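# Lift the crumpled T-shirt spread between both grippers

## Task

Lift the crumpled T-shirt and finish with both grippers gripping it up in the air so that the part between them hangs open and flat rather than folded over on itself (fabric beyond the two grippers is ignored). At the end the shirt may be in contact only with the robot and the table, the rack must be standing about where it began, and all hangers must still be on its rail.

## Robot and tools

Robot: two arms, left_arm and right_arm, each with six joints and a parallel gripper. Hangers on a rack share the table with the shirt; leave the rack upright and in place and keep every hanger on its rail.

Frame: all hand positions (metres) and quaternions (end_effector_quat_wxyz) are in the scene frame. Its origin sits at table-top height halfway between the two nominal arm bases; +x points out over the table, +z up, and left_arm is on the +y side (arm names do not match image left/right). Real bases are offset from nominal; a BASES line, if present, gives calibrated spots. Printed hand poses may be a few cm off, more when stretched. On a gripper, +z runs along the fingers and the fingers open along y; end_effector_position is the point between the pads, just behind the tips.

The row: every commanded row is one flat list of 14 numbers covering both arms, always all 14 even if one arm is idle. First left_arm's 7, then right_arm's 7. Within each arm the order is: shoulder, elbow, wrist roll, wrist pitch, waist, wrist yaw, then gripper opening. Use this order, not the base-to-gripper order. The six joint values are absolute target angles in radians (joint space, not the scene frame), on the same scale the Joint positions line prints. Stated ranges: shoulder 0.000 to 3.142, elbow 0.000 to 3.142, wrist roll -2.094 to 2.094, wrist pitch -1.571 to 1.571, waist -2.618 to 3.054, wrist yaw -1.571 to 1.571. True ends may differ by up to 0.059; a target beyond that margin and farther out than the current angle is refused, and a target past the true end is clipped there (the result may say "joint sent to its limit"). The opening is an absolute command from -1 (closed, 0 mm) to +1 (open, about 87 mm): roughly 69 mm at 0.5, 43 at 0, 18 at -0.5.

execute_actions(actions, cameras): actions is a list of actions; each action is a table of up to 15 rows, one row per 1/30 s step, the last row held for the remaining steps of the 15. An empty list just reports state and images. Each joint's target is kept within a lead of its measured angle (0.339 rad for shoulder, elbow, waist; 2.2 for the wrist joints), and if an arm's targets would shift its gripper more than 200 mm, that arm's targets are scaled back; so far goals need several actions. To keep a resting joint still, resend its "Joint targets" value; to leave a gripper alone resend its current command (0 is a real command).

move(target, speed, blend, opening_speed, blocking, cameras): target is one 14-number row or a list of up to 15 rows (absolute joint angles plus openings, same layout), visited in turn within 10 s total. All joints of both arms are interpolated together, so grippers trace curves; far-from-pivot parts move fastest. speed is the top rad/s of the joint with the longest way to go (0.01 to 12.57, default 0.5), one value or one per target. blend (rad) rounds corners at intermediate rows; 0 stops at each. opening_speed (0.2 or more, per second on the -1..1 scale) ramps the fingers. Finger changes in the first row are sent at once; in later rows they are applied when that row is reached and everything has come to rest. blocking=false returns after about 0.5 s while the motion continues; a new move then replaces it. Moves do not avoid obstacles or the other arm. The "move:" line reports done, off_target (resting more than 0.035 rad off), moving, held or fault, naming the arms affected, and limits=held if steps were withheld. Done does not imply no contact.

wait(seconds, cameras): 0 to 10 s; arms hold their last command and a running move continues. stop(cameras): brakes a running move; needs room to brake. zoom_image(camera, region): enlarges [x0, y0, x1, y1] pixels (max 504x504, origin top-left) of the newest image of cam_head_left, cam_head_right, cam_high, cam_left_wrist or cam_right_wrist (all 896x504). The cameras argument lists which images to return: omitted, null or ["all"] gives all, [] none. finished_scene(scene): ends the current scene, given its number; irreversible, so only call it once the goal holds steadily.

Results: Joint positions and Joint velocities give one block per arm in the joint order above (rad, rad/s), plus the gripper motor position from 0 closed to 1 open. Joint targets shows what the joints are currently driven toward; Tool commands the current gripper commands. grip_measured is the finger reading on the -1..1 command scale, each gripper off by up to about 1 mm. To hold something, command about 0.04 below the grip_measured value at first contact for full force, less for a lighter grip; cloth is thin, so close well. "within noise" velocities mean at rest. "joint command not followed" means the clearance check altered some steps (it does not keep the grippers apart). Joint torques follow the joint order, include the arm's own weight, have fixed offsets and noise; numbers 1, 2 and 5 wrap at ±28 N m. Action results also list joint positions at some steps.

Cautions: friction and load can leave joints short or past the command; tiny turns may not happen. Avoid dropping or releasing moving things, fast impacts, and hard presses; never let the grippers or arms collide or pinch each other's fingers. Nothing may leave the table. Fast closing can squeeze too hard. Holding loads or straining at full stretch heats motors: MOTOR HOT appears near 75 °C, and around 90 °C that arm folds and idles (possibly without warning). The robot keeps running while you think; the scene can be nudged by occasional pushes on loose objects.

Each tool is called after ">>>" as a command line: name --argument value for each argument, lists and objects as JSON in quotes; but a table of rows of numbers goes row by row, as --pt "numbers of a row", without its own name.

## Session

>>> execute_actions --actions '[]'

Scene clock: 0.00 s.
left_arm: end_effector_position=(+0.3388, +0.3387, +0.3605) grip_measured=+0.966 end_effector_quat_wxyz=(+0.707, -0.007, +0.707, +0.007) | right_arm: end_effector_position=(+0.4061, -0.3072, +0.3606) grip_measured=+1.000 end_effector_quat_wxyz=(+0.707, +0.002, +0.707, -0.002)
Joint names: [shoulder, elbow, wrist roll, wrist pitch, waist, wrist yaw]
Joint positions: left_arm=[1.047 1.047 0 0 0 0 0.983] | right_arm=[1.047 1.047 0 0 0 0 1]
Joint velocities: within noise
Joint torques (N m): no reading
Heat: left arm: 34 °C; right arm: 37 °C.
Joint targets: left_arm=[1.046 1.051 0.000 -0.010 0.000 0.000] | right_arm=[1.045 1.054 0.000 -0.002 0.000 0.000]
Tool commands: left_gripper/opening=+1.0 right_gripper/opening=+1.0

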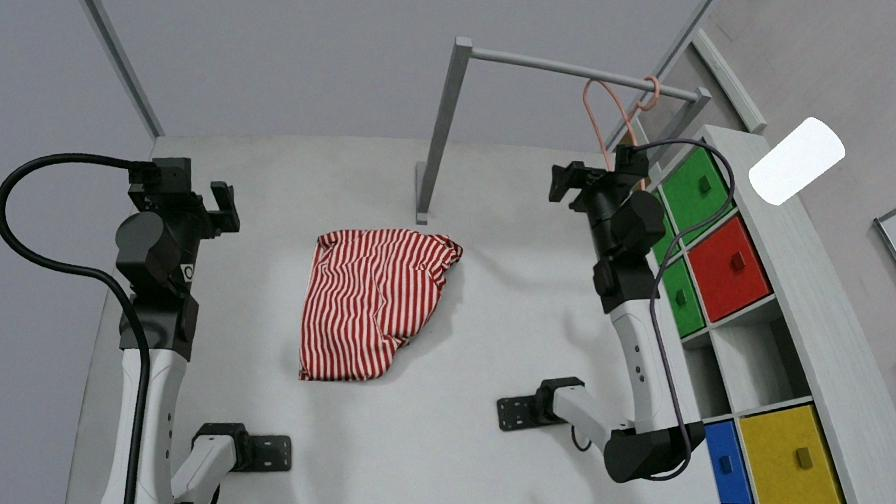

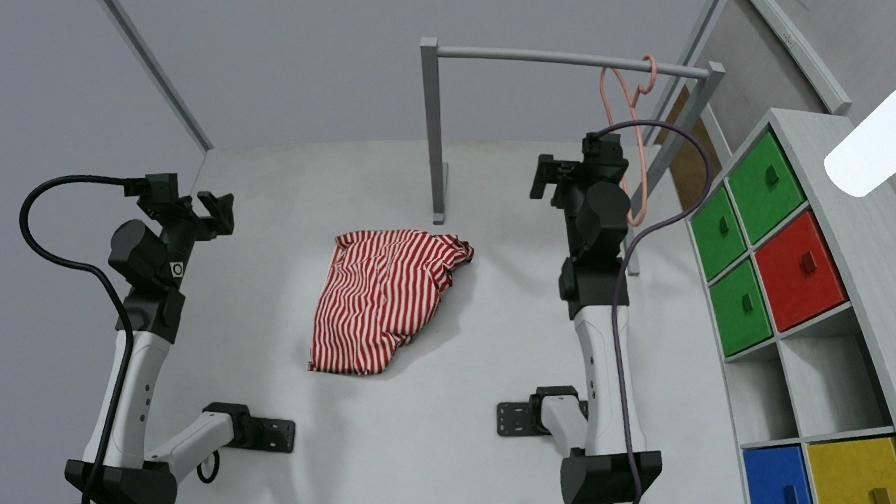

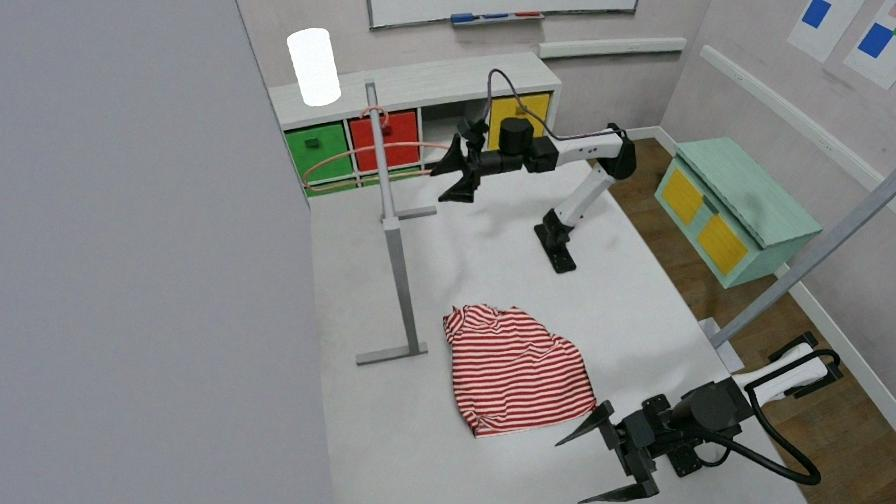

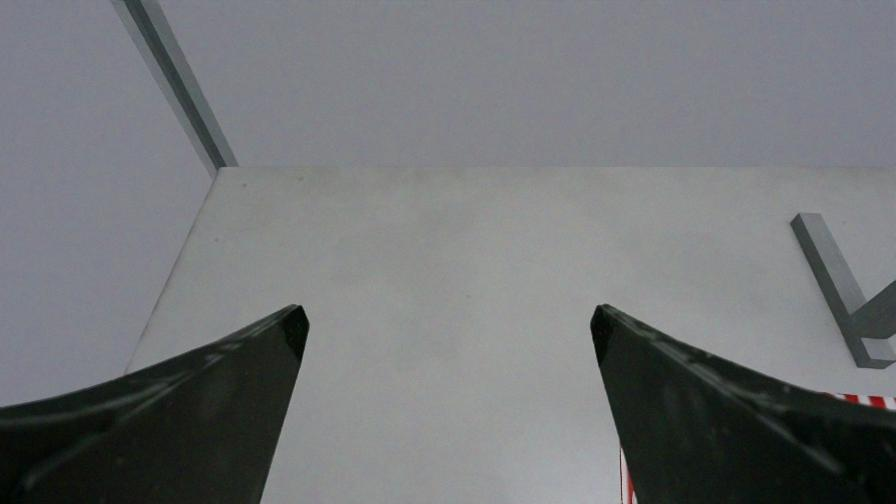

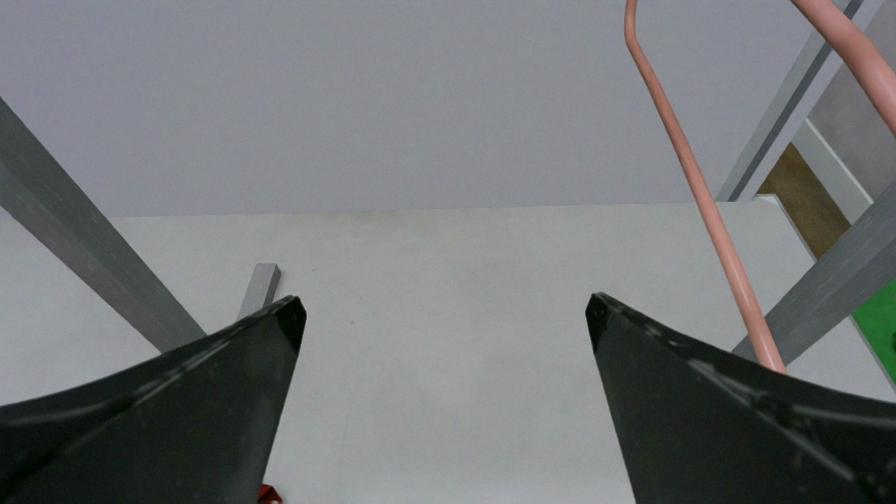

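>>> move --target '[0.8,1.047,0,0,0,0,1,0.8,1.047,0,0,0,0,1]' --cameras '[]'

>>> move --target '[0.8,1.4,0,0,0,0,1,0.8,1.4,0,0,0,0,1]' --cameras '[]'

>>> move --target '[0.8,1.0,0,0.7,0,0,1,0.8,1.0,0,0.7,0,0,1]' --cameras '[]'

>>> move --target '[0.8,1.0,0,-0.7,0,0,1,0.8,1.0,0,-0.7,0,0,1]' --cameras '[]'

>>> move --target '[0.8,1.0,0,0,0,0.6,1,0.8,1.0,0,0,0,0.6,1]' --cameras '[]'

>>> move --target '[0.8,1.0,0.6,0,0.4,0,1,0.8,1.0,0.6,0,0.4,0,1]' --cameras '[]'

>>> move --target '[0.8,1.0,0,-0.7,0.4,0.6,1,0.8,1.0,0,-0.7,0.4,0.6,1]' --cameras '[]'

Scene clock: 41.37 s.
left_arm: end_effector_position=(+0.2664, +0.3373, +0.4448) grip_measured=+0.966 end_effector_quat_wxyz=(+0.793, -0.006, +0.610, +0.008) | right_arm: end_effector_position=(+0.3334, -0.3067, +0.4440) grip_measured=+1.000 end_effector_quat_wxyz=(+0.792, +0.002, +0.611, -0.002)
Joint names: [shoulder, elbow, wrist roll, wrist pitch, waist, wrist yaw]
Joint positions: left_arm=[0.797 1.047 0 0.01 0 0 0.983] | right_arm=[0.796 1.047 0 0.005 0 0 1]
Joint velocities: within noise
Joint torques (N m): left_arm=[-0.32 6.38 0.07 1.87 0.12 -0.03] | right_arm=[0.62 6.01 -0.07 1.72 -0.1 -0.02]
Heat: left arm: 37 °C; right arm: 36 °C.
Joint targets: left_arm=[0.800 1.047 0.000 0.000 0.000 0.000] | right_arm=[0.800 1.047 0.000 0.000 0.000 0.000]
move: done
No camera images: "cameras" was empty.

Scene clock: 42.50 s.
left_arm: end_effector_position=(+0.1896, +0.3357, +0.5980) grip_measured=+0.966 end_effector_quat_wxyz=(+0.886, -0.005, +0.463, +0.009) | right_arm: end_effector_position=(+0.2587, -0.3063, +0.5953) grip_measured=+1.000 end_effector_quat_wxyz=(+0.884, +0.001, +0.467, -0.003)
Joint names: [shoulder, elbow, wrist roll, wrist pitch, waist, wrist yaw]
Joint positions: left_arm=[0.797 1.394 0 0.012 0 0 0.983] | right_arm=[0.798 1.391 0 0.006 0 0 1]
Joint velocities: within noise
Joint torques (N m): left_arm=[1.31 5.45 0.07 1.42 0.13 -0.03] | right_arm=[2.18 5.18 -0.08 1.32 -0.4 0]
Heat: left arm: 38 °C; right arm: 36 °C.
Joint targets: left_arm=[0.800 1.400 0.000 0.000 0.000 0.000] | right_arm=[0.800 1.400 0.000 0.000 0.000 0.000]
move: done
No camera images: "cameras" was empty.

Scene clock: 44.67 s.
left_arm: end_effector_position=(+0.2060, +0.3361, +0.5827) grip_measured=+0.966 end_effector_quat_wxyz=(+0.945, -0.003, +0.327, +0.010) | right_arm: end_effector_position=(+0.2751, -0.3064, +0.5806) grip_measured=+1.000 end_effector_quat_wxyz=(+0.944, +0.001, +0.331, -0.003)
Joint names: [shoulder, elbow, wrist roll, wrist pitch, waist, wrist yaw]
Joint positions: left_arm=[0.797 1.008 0 0.693 0 0 0.983] | right_arm=[0.798 1.006 0 0.688 0 0 1]
Joint velocities: within noise
Joint torques (N m): left_arm=[0.4 4.98 0.07 1.15 0.13 -0.03] | right_arm=[1.13 4.86 -0.03 0.95 -0.25 0]
Heat: left arm: 38 °C; right arm: 36 °C.
Joint targets: left_arm=[0.800 1.000 0.000 0.700 0.000 0.000] | right_arm=[0.800 1.000 0.000 0.700 0.000 0.000]
move: done
No camera images: "cameras" was empty.

Scene clock: 48.20 s.
left_arm: end_effector_position=(+0.2230, +0.3364, +0.2629) grip_measured=+0.966 end_effector_quat_wxyz=(+0.524, -0.009, +0.851, +0.005) | right_arm: end_effector_position=(+0.2893, -0.3065, +0.2599) grip_measured=+1.000 end_effector_quat_wxyz=(+0.519, +0.003, +0.855, -0.002)
Joint names: [shoulder, elbow, wrist roll, wrist pitch, waist, wrist yaw]
Joint positions: left_arm=[0.797 1.008 0 -0.678 0 0 0.983] | right_arm=[0.799 1.006 0 -0.685 0 0 1]
Joint velocities: within noise
Joint torques (N m): left_arm=[-0.36 5.75 0.07 1.83 0.13 -0.03] | right_arm=[0.16 5.67 -0.09 1.79 -0.31 0]
Heat: left arm: 38 °C; right arm: 36 °C.
Joint targets: left_arm=[0.800 1.000 0.000 -0.700 0.000 0.000] | right_arm=[0.800 1.000 0.000 -0.700 0.000 0.000]
move: done
No camera images: "cameras" was empty.

Scene clock: 50.33 s.
left_arm: end_effector_position=(+0.2450, +0.2398, +0.4172) grip_measured=+0.966 end_effector_quat_wxyz=(+0.746, +0.218, +0.605, -0.174) | right_arm: end_effector_position=(+0.3104, -0.4039, +0.4139) grip_measured=+1.000 end_effector_quat_wxyz=(+0.739, +0.226, +0.607, -0.186)
Joint names: [shoulder, elbow, wrist roll, wrist pitch, waist, wrist yaw]
Joint positions: left_arm=[0.797 1.008 0 -0.003 0 0.585 0.983] | right_arm=[0.799 1.006 0 -0.011 0 0.588 1]
Joint velocities: within noise
Joint torques (N m): left_arm=[-0.27 5.64 0.06 1.96 0.13 0.1] | right_arm=[0.32 5.55 -0.07 1.83 -0.25 0.01]
Heat: left arm: 38 °C; right arm: 36 °C.
Joint targets: left_arm=[0.800 1.000 0.000 0.000 0.000 0.600] | right_arm=[0.800 1.000 0.000 0.000 0.000 0.600]
move: done
No camera images: "cameras" was empty.

Scene clock: 52.30 s.
left_arm: end_effector_position=(+0.2356, +0.4765, +0.4305) grip_measured=+0.966 end_effector_quat_wxyz=(+0.683, +0.060, +0.626, +0.370) | right_arm: end_effector_position=(+0.3075, -0.1665, +0.4268) grip_measured=+1.000 end_effector_quat_wxyz=(+0.685, +0.068, +0.630, +0.359)
Joint names: [shoulder, elbow, wrist roll, wrist pitch, waist, wrist yaw]
Joint positions: left_arm=[0.797 1.008 0.589 -0.001 0.395 0.014 0.983] | right_arm=[0.799 1.006 0.588 -0.009 0.393 0.012 1]
Joint velocities: within noise
Joint torques (N m): left_arm=[-0.35 5.74 0.16 2.07 0.65 -0.21] | right_arm=[0.1 5.52 0.05 1.88 0.35 -0.18]
Heat: left arm: 38 °C; right arm: 36 °C.
Joint targets: left_arm=[0.800 1.000 0.600 0.000 0.400 0.000] | right_arm=[0.800 1.000 0.600 0.000 0.400 0.000]
move: done
No camera images: "cameras" was empty.

Scene clock: 54.43 s.
left_arm: end_effector_position=(+0.2156, +0.3392, +0.2759) grip_measured=+0.966 end_effector_quat_wxyz=(+0.542, -0.015, +0.829, -0.135) | right_arm: end_effector_position=(+0.2822, -0.3041, +0.2733) grip_measured=+1.000 end_effector_quat_wxyz=(+0.536, -0.005, +0.832, -0.144)
Joint names: [shoulder, elbow, wrist roll, wrist pitch, waist, wrist yaw]
Joint positions: left_arm=[0.797 1.008 0.01 -0.679 0.395 0.587 0.983] | right_arm=[0.799 1.006 0.012 -0.686 0.393 0.588 1]
Joint velocities: within noise
Joint torques (N m): left_arm=[-0.29 5.68 0.01 1.72 0.65 0.27] | right_arm=[0.21 5.49 -0.15 1.64 0.27 0.26]
Heat: left arm: 38 °C; right arm: 36 °C.
Joint targets: left_arm=[0.800 1.000 0.000 -0.700 0.400 0.600] | right_arm=[0.800 1.000 0.000 -0.700 0.400 0.600]
move: done
No camera images: "cameras" was empty.

>>> execute_actions --actions '[]' --cameras '["cam_head_left","cam_head_right","cam_high"]'

>>> zoom_image --camera "cam_head_left" --region '[280, 200, 500, 400]'

>>> zoom_image --camera "cam_high" --region '[420, 290, 620, 450]'

Scene clock: 119.37 s.
left_arm: end_effector_position=(+0.2155, +0.3390, +0.2758) grip_measured=+0.966 end_effector_quat_wxyz=(+0.542, -0.015, +0.829, -0.136) | right_arm: end_effector_position=(+0.2821, -0.3043, +0.2732) grip_measured=+1.000 end_effector_quat_wxyz=(+0.536, -0.005, +0.832, -0.145)
Joint names: [shoulder, elbow, wrist roll, wrist pitch, waist, wrist yaw]
Joint positions: left_arm=[0.797 1.008 0.01 -0.679 0.395 0.588 0.983] | right_arm=[0.799 1.006 0.011 -0.687 0.393 0.589 1]
Joint velocities: within noise
Joint torques (N m): left_arm=[-0.29 5.67 -0.02 1.75 0.65 0.28] | right_arm=[0.24 5.59 -0.17 1.68 0.36 0.31]
Heat: left arm: 38 °C; right arm: 36 °C.
Joint targets: left_arm=[0.800 1.000 0.000 -0.700 0.400 0.600] | right_arm=[0.800 1.000 0.000 -0.700 0.400 0.600]
Tool commands: left_gripper/opening=+1.0 right_gripper/opening=+1.0
Images, in order (width x height): cam_head_left 896x504, cam_head_right 896x504, cam_high 896x504.

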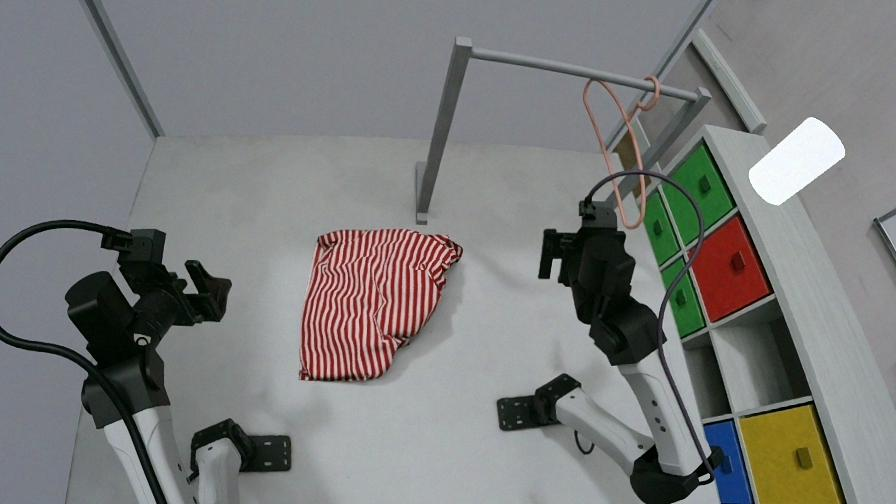

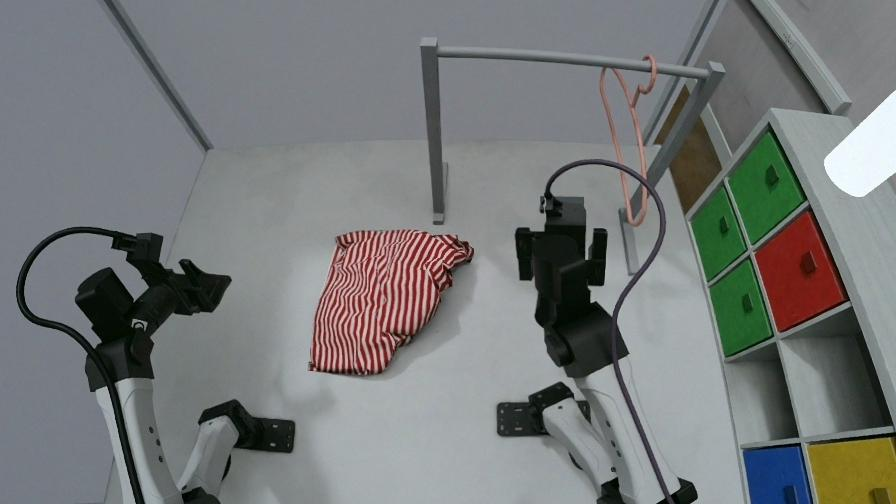

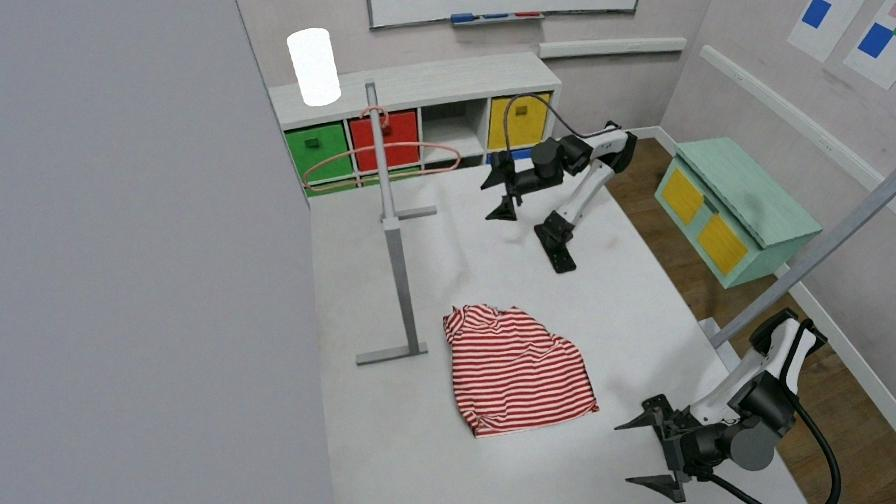

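Scaled by 2.291 from the camera's 896x504 image, which has a finer 1280x720 frame.

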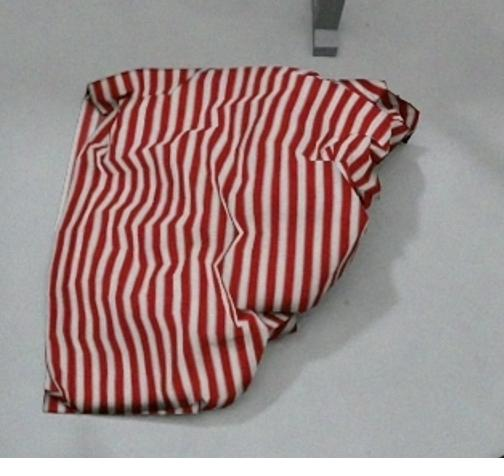

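Scaled by 2.520 from the camera's 896x504 image, which has a finer 1280x720 frame.

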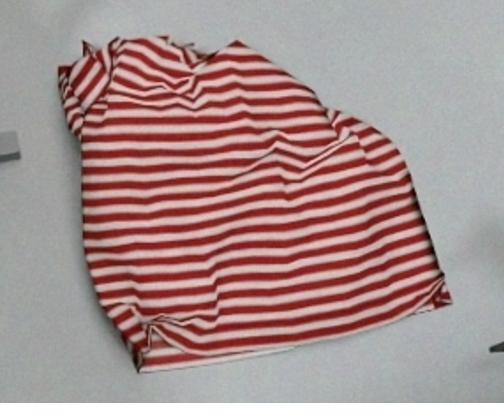

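>>> move --target '[2.039,1.887,0,-1.248,-0.47,0,1,2.336,2.361,0,-1.325,1.459,0,1]' --speed 0.8

Scene clock: 200.43 s.
left_arm: end_effector_position=(+0.3165, +0.1789, +0.1449) grip_measured=+0.966 end_effector_quat_wxyz=(+0.143, +0.186, +0.969, -0.077) | right_arm: end_effector_position=(+0.1508, +0.1445, +0.1479) grip_measured=+1.000 end_effector_quat_wxyz=(+0.176, -0.595, +0.780, +0.078)
Joint names: [shoulder, elbow, wrist roll, wrist pitch, waist, wrist yaw]
Joint positions: left_arm=[1.894 1.775 0.009 -1.142 -0.374 0.105 0.983] | right_arm=[2.176 2.191 0.01 -1.211 1.338 0.1 1]
Joint velocities: within noise
Joint torques (N m): left_arm=[-9.13 6.13 0.08 0.92 0.47 0.03] | right_arm=[-12.31 6 -0.04 1.02 -0.51 0.11]
Heat: left arm: 38 °C; right arm: 35 °C.
Joint targets: left_arm=[1.883 1.776 0.009 -1.145 -0.370 0.105] | right_arm=[2.158 2.195 0.010 -1.212 1.335 0.104]
move: held (left_arm, right_arm; a check stopped the path); limits=held; left_arm: the shoulder is farthest, 0.145 rad from its target; right_arm: the elbow is farthest, 0.170 rad from its target
joint command not followed: on one or more control steps a check withheld the commanded joint targets of the left arm, and it was not sent them on those steps.
cause: the commanded joint targets, or the way to them, would bring a part of the robot too close to another arm (this arm's forearm (the part past the elbow) and the right arm's wrist (the part past the wrist pitch), along the way the arms are being sent, or toward where that arm still pushes).
joint command not followed: on one or more control steps a check withheld the commanded joint targets of the right arm, and it was not sent them on those steps.
cause: the commanded joint targets, or the way to them, would bring a part of the robot too close to another arm (this arm's wrist (the part past the wrist pitch) and the left arm's forearm (the part past the elbow), at the place that arm is still heading or pushing toward).

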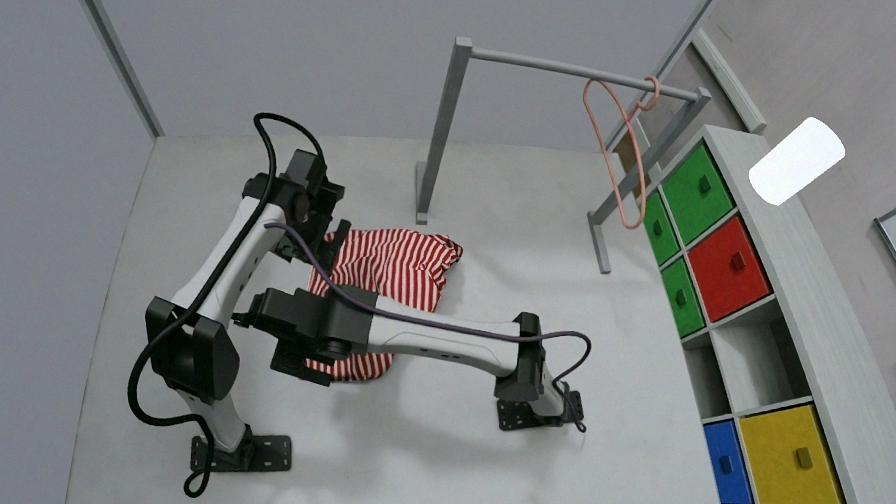

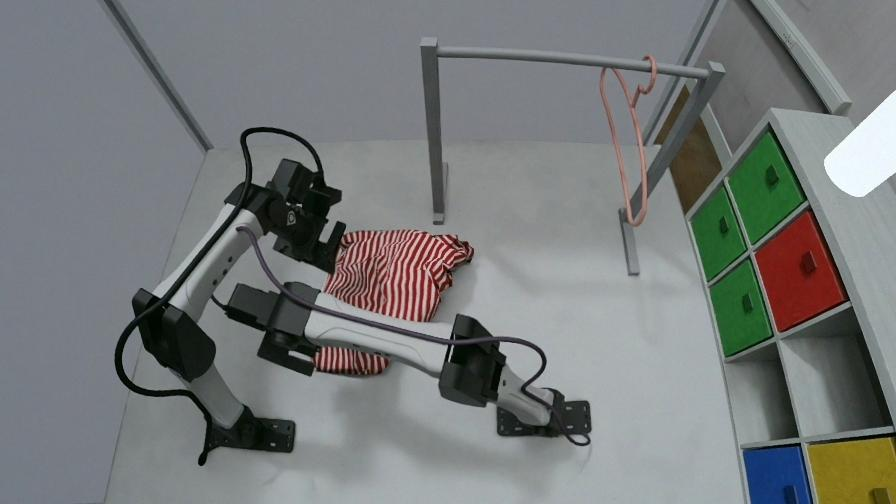

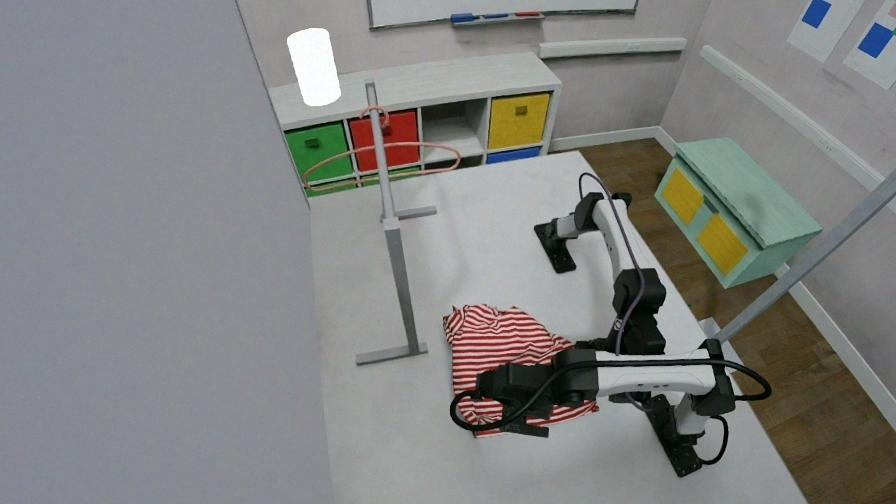

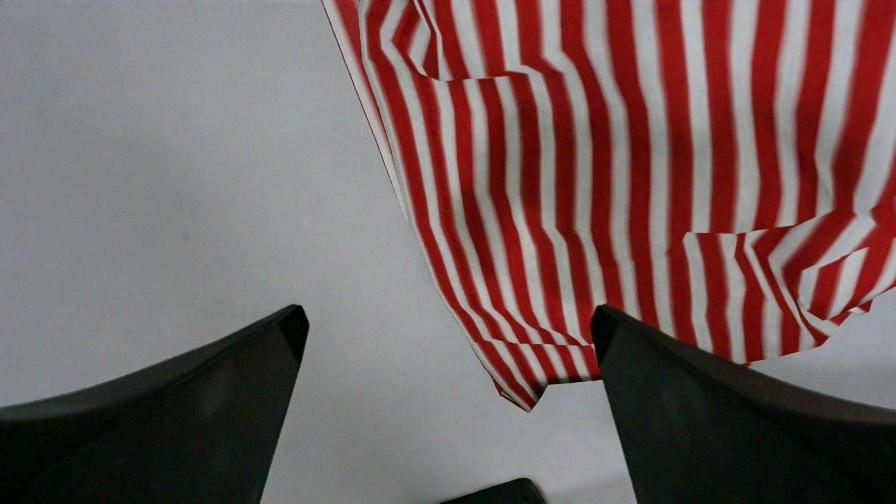

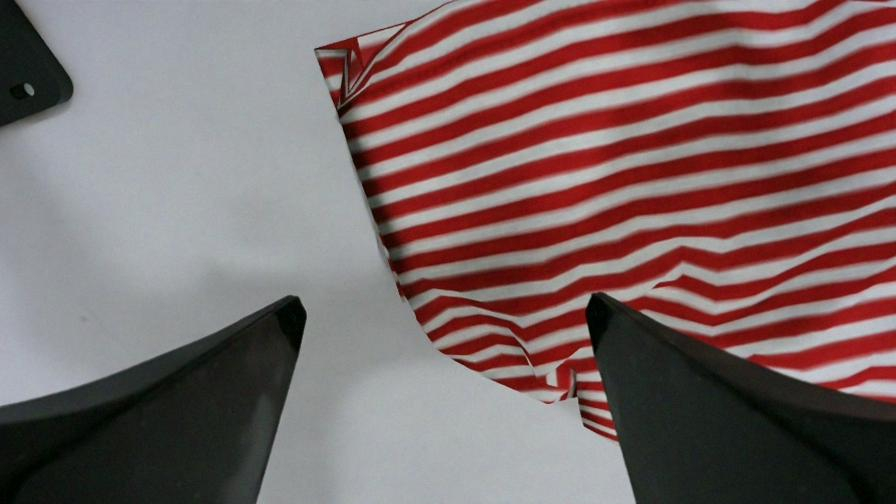

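>>> move --pt "1.894 1.775 0 -1.142 -0.37 0.1 1 2.0 2.191 0 -1.2 0.7 0.1 1" --pt "1.441 1.101 0 -1.16 -0.85 0 1 2.0 2.191 0 -1.2 0.7 0 1" --speed 0.8

Scene clock: 271.93 s.
left_arm: end_effector_position=(+0.3165, +0.1789, +0.1449) grip_measured=+0.966 end_effector_quat_wxyz=(+0.143, +0.186, +0.969, -0.077) | right_arm: end_effector_position=(+0.1833, +0.1340, +0.1507) grip_measured=+1.000 end_effector_quat_wxyz=(+0.184, -0.566, +0.801, +0.071)
Joint names: [shoulder, elbow, wrist roll, wrist pitch, waist, wrist yaw]
Joint positions: left_arm=[1.894 1.775 0.009 -1.142 -0.374 0.105 0.983] | right_arm=[2.17 2.191 0.011 -1.21 1.267 0.106 1]
Joint velocities: within noise
Joint torques (N m): left_arm=[-8.94 6.15 0.05 0.94 0.47 0.02] | right_arm=[-10.71 5.93 -0.04 1.06 -0.34 -0.02]
Heat: left arm: 45 °C; right arm: 44 °C.
Joint targets: left_arm=[1.887 1.776 0.006 -1.144 -0.370 0.103] | right_arm=[2.170 2.191 0.010 -1.211 1.266 0.099]
move: held (right_arm; a check stopped the path), off_target (left_arm; braked when a check withheld steps of right_arm); path passed 0 of 2 targets; limits=held; left_arm: the elbow is farthest, 0.674 rad from its target; right_arm: the waist is farthest, 0.567 rad from its target
joint command not followed: on one or more control steps a check withheld the commanded joint targets of the right arm, and it was not sent them on those steps.
cause: the commanded joint targets, or the way to them, would bring a part of the robot too close to another arm (this arm's wrist camera and the left arm's wrist (the part past the wrist yaw), at the place that arm is still heading or pushing toward).

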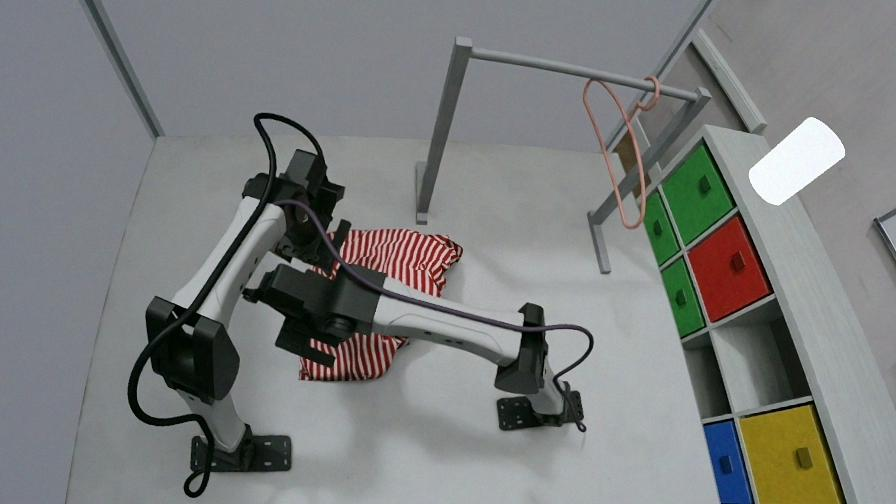

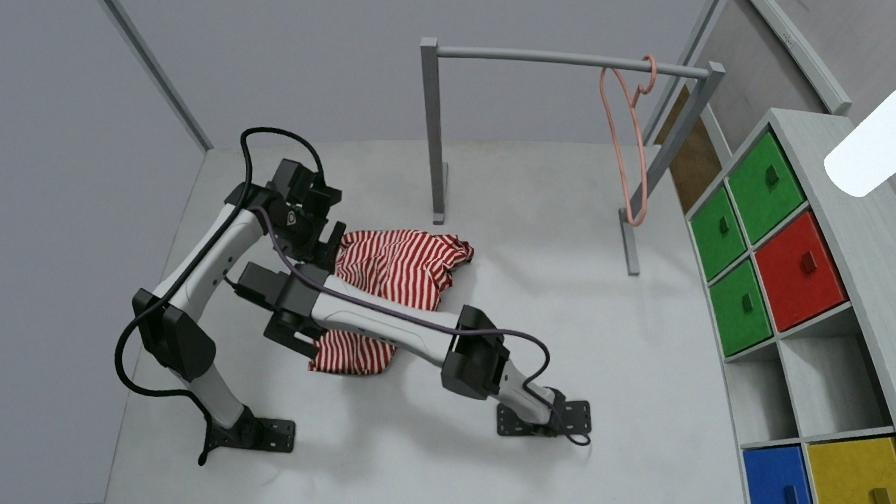

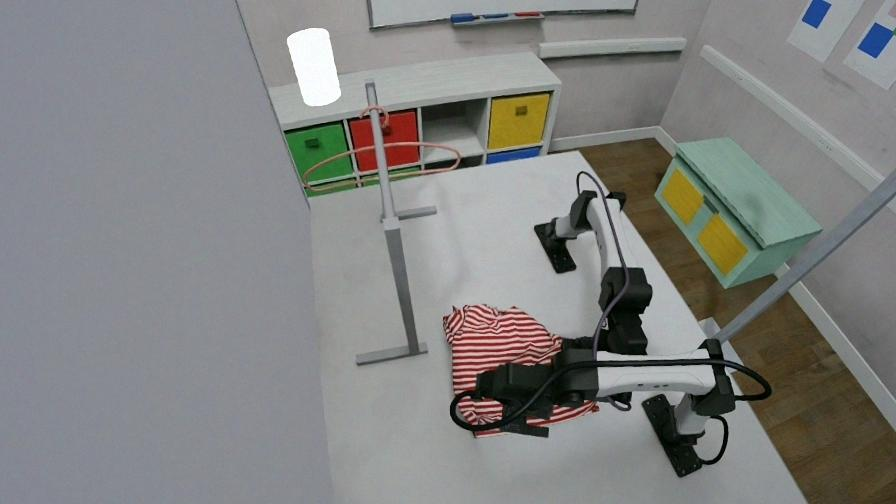

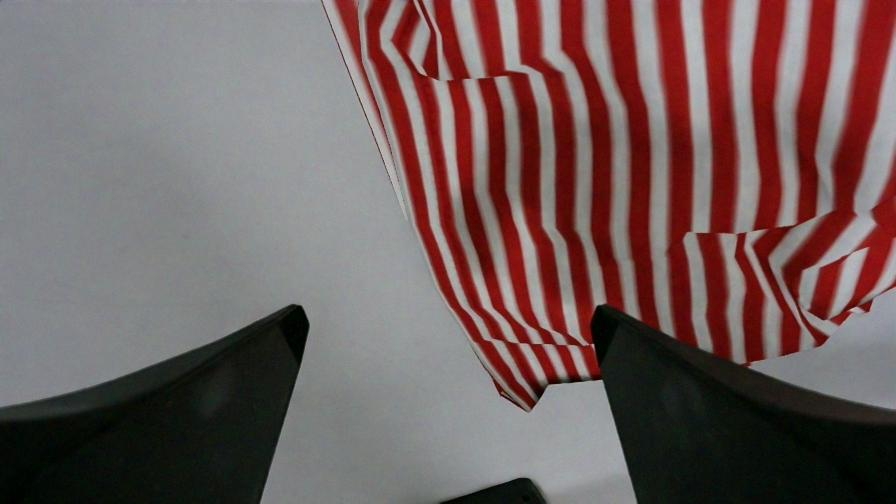

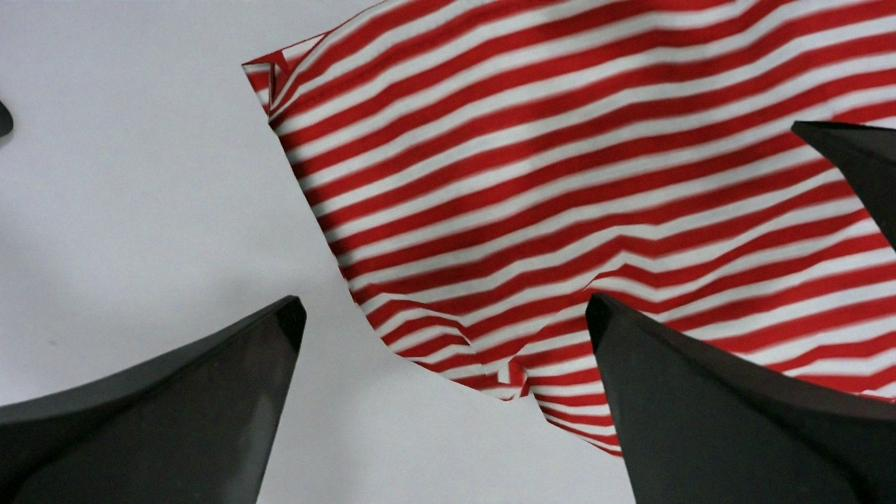

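>>> move --pt "1.887 1.776 0.006 -1.144 -0.37 0.1 1 1.5 2.0 0 -1.2 1.26 0.1 1" --pt "1.887 1.776 0 -1.144 -0.37 0.1 1 1.2 1.7 0 -1.2 0.4 0 1" --pt "1.441 1.101 0 -1.16 -0.85 0 1 1.2 1.7 0 -1.2 0.4 0 1" --speed 0.8

Scene clock: 282.90 s.
left_arm: end_effector_position=(+0.1012, +0.1707, +0.0968) grip_measured=+0.966 end_effector_quat_wxyz=(+0.027, +0.405, +0.914, -0.020) | right_arm: end_effector_position=(+0.2785, -0.1986, +0.3383) grip_measured=+1.000 end_effector_quat_wxyz=(+0.415, -0.174, +0.889, +0.081)
Joint names: [shoulder, elbow, wrist roll, wrist pitch, waist, wrist yaw]
Joint positions: left_arm=[1.459 1.11 0.008 -1.157 -0.846 0.014 0.983] | right_arm=[1.206 1.707 0.01 -1.2 0.407 0.012 1]
Joint velocities: within noise
Joint torques (N m): left_arm=[-6.01 5 -0.02 0.44 -0.27 -0.2] | right_arm=[-2.41 4.67 -0.17 1.77 -0.88 -0.16]
Heat: left arm: 45 °C; right arm: 44 °C.
Joint targets: left_arm=[1.441 1.101 0.000 -1.160 -0.850 0.000] | right_arm=[1.200 1.700 0.000 -1.200 0.400 0.000]
move: done

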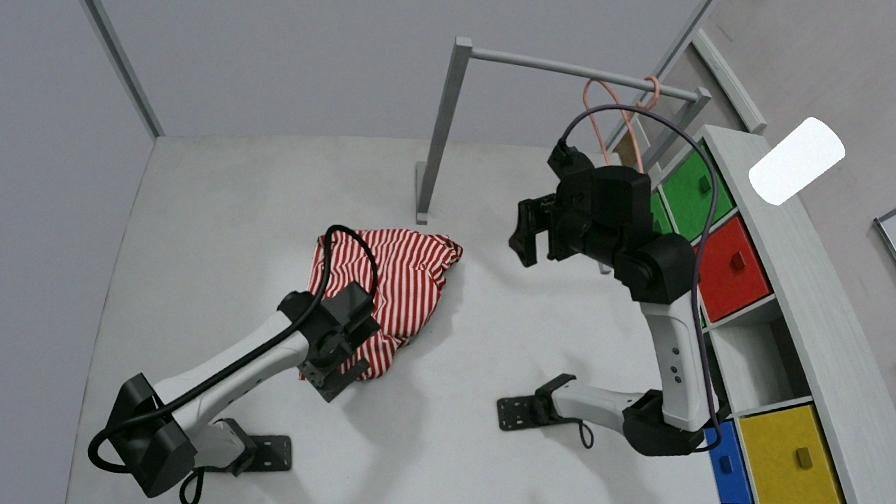

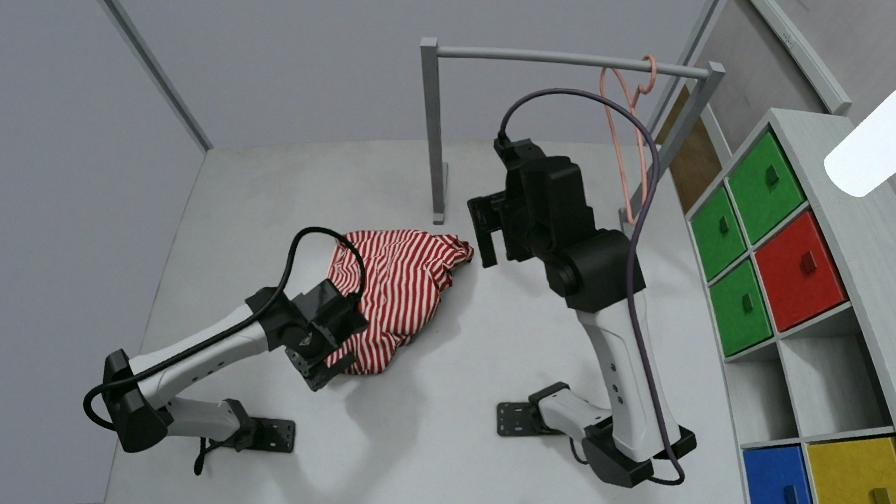

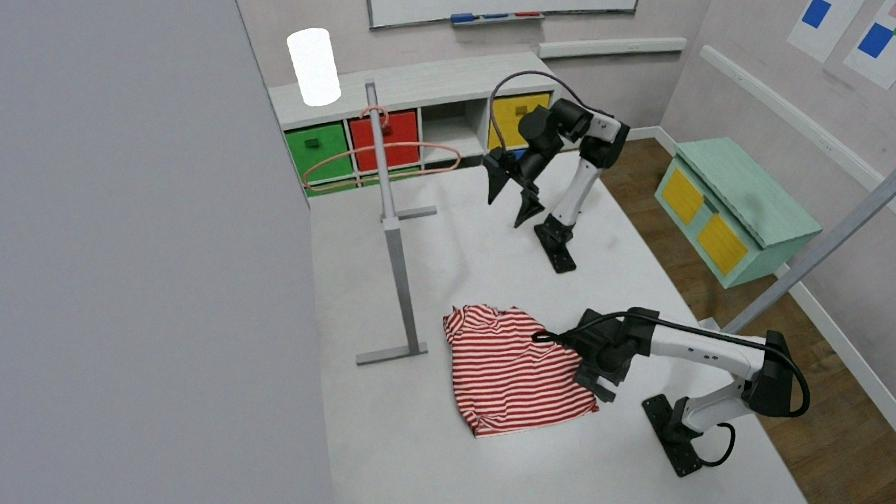

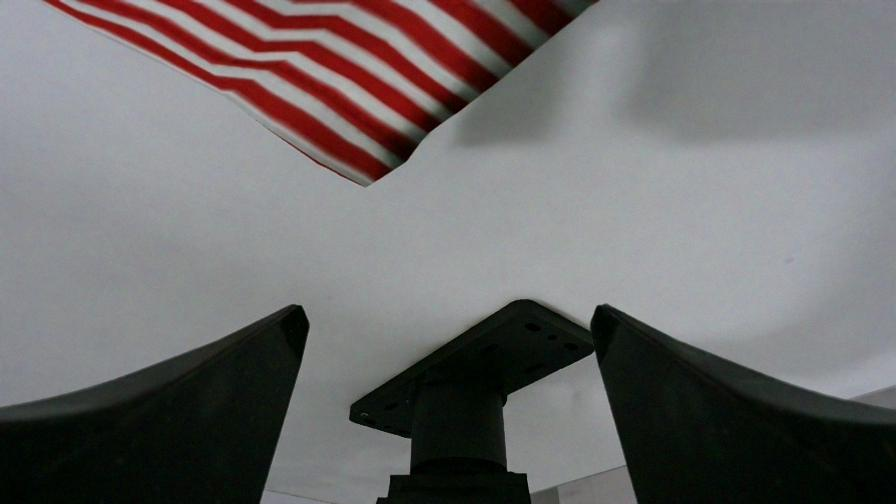

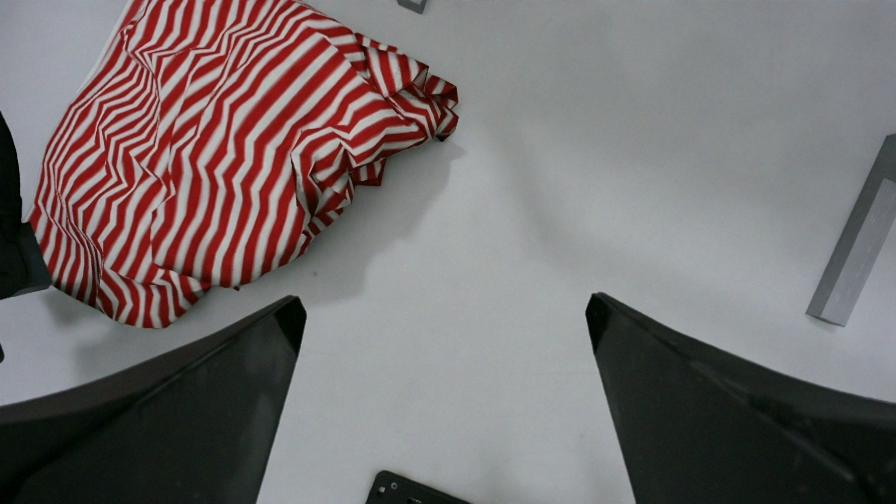

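>>> move --target '[1.494,0.904,0,-0.91,-0.685,0,1,1.2,1.7,0,-1.2,0.4,0,1]' --speed 0.6 --cameras '["cam_left_wrist"]'

>>> move --target '[1.54,0.83,0,-0.79,-0.685,0,1,1.2,1.7,0,-1.2,0.4,0,1]' --speed 0.2 --cameras '["cam_left_wrist","cam_high"]'

Scene clock: 328.37 s.
left_arm: end_effector_position=(+0.1231, +0.1969, +0.0425) grip_measured=+0.966 end_effector_quat_wxyz=(+0.037, +0.333, +0.942, -0.019) | right_arm: end_effector_position=(+0.2785, -0.1986, +0.3383) grip_measured=+1.000 end_effector_quat_wxyz=(+0.415, -0.174, +0.889, +0.081)
Joint names: [shoulder, elbow, wrist roll, wrist pitch, waist, wrist yaw]
Joint positions: left_arm=[1.481 0.911 0.008 -0.919 -0.69 0.011 0.983] | right_arm=[1.206 1.707 0.01 -1.2 0.407 0.011 1]
Joint velocities: within noise
Joint torques (N m): left_arm=[-3.62 5 -0.02 0.58 0.59 -0.15] | right_arm=[-2.24 4.57 -0.14 1.73 -0.87 -0.15]
Heat: left arm: 38 °C; right arm: 39 °C.
Joint targets: left_arm=[1.494 0.904 0.000 -0.910 -0.685 0.000] | right_arm=[1.200 1.700 0.000 -1.200 0.400 0.000]
move: done
Images, in order (width x height): cam_left_wrist 896x504.

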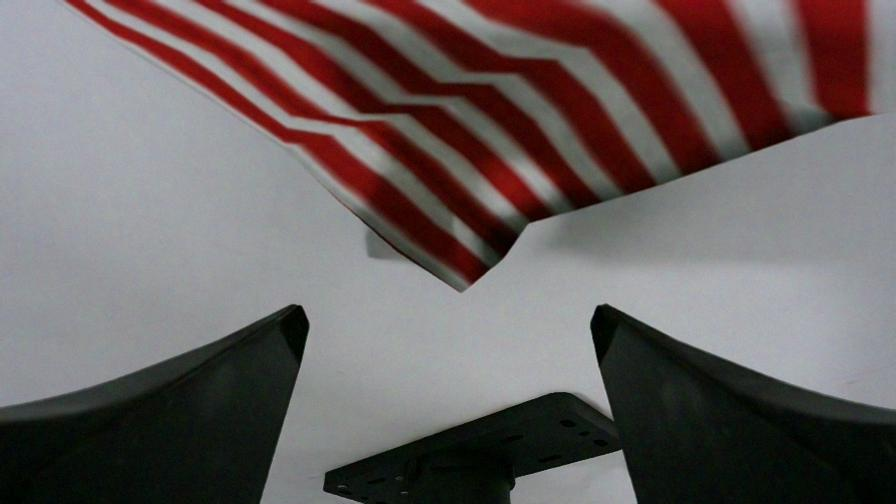

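Scene clock: 329.60 s.
left_arm: end_effector_position=(+0.1241, +0.1961, +0.0163) grip_measured=+0.966 end_effector_quat_wxyz=(+0.039, +0.333, +0.942, -0.019) | right_arm: end_effector_position=(+0.2785, -0.1986, +0.3383) grip_measured=+1.000 end_effector_quat_wxyz=(+0.415, -0.174, +0.889, +0.081)
Joint names: [shoulder, elbow, wrist roll, wrist pitch, waist, wrist yaw]
Joint positions: left_arm=[1.524 0.838 0.008 -0.799 -0.69 0.011 0.983] | right_arm=[1.206 1.707 0.01 -1.2 0.407 0.011 1]
Joint velocities: within noise
Joint torques (N m): left_arm=[-3.54 4.63 -0.02 0.59 0.59 -0.15] | right_arm=[-2.5 4.56 -0.2 1.73 -0.95 -0.15]
Heat: left arm: 38 °C; right arm: 38 °C.
Joint targets: left_arm=[1.540 0.830 0.000 -0.790 -0.685 0.000] | right_arm=[1.200 1.700 0.000 -1.200 0.400 0.000]
move: done
Images, in order (width x height): cam_high 896x504, cam_left_wrist 896x504.

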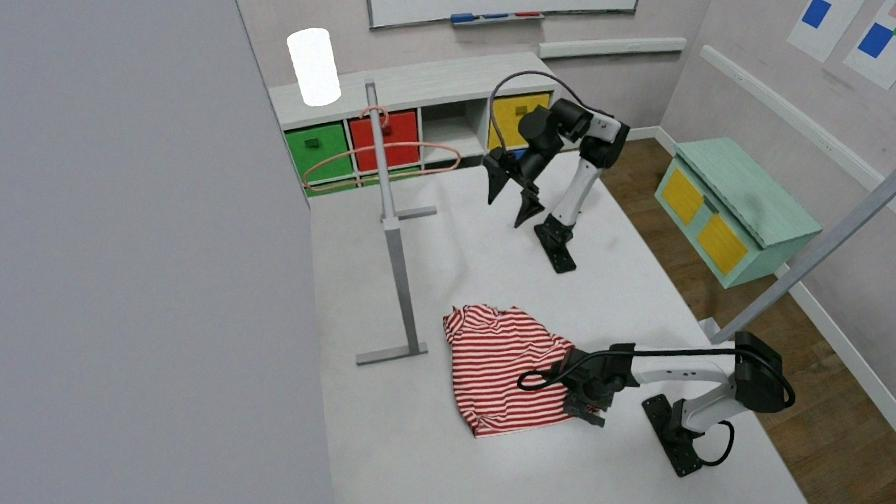

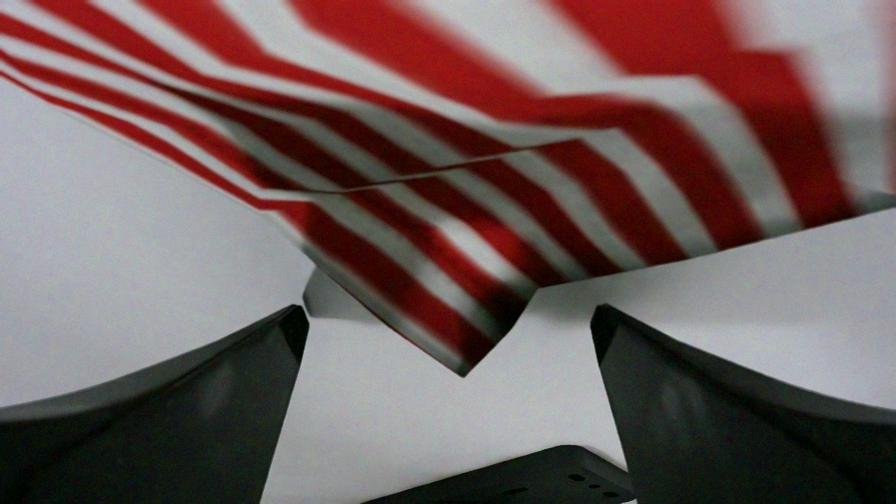

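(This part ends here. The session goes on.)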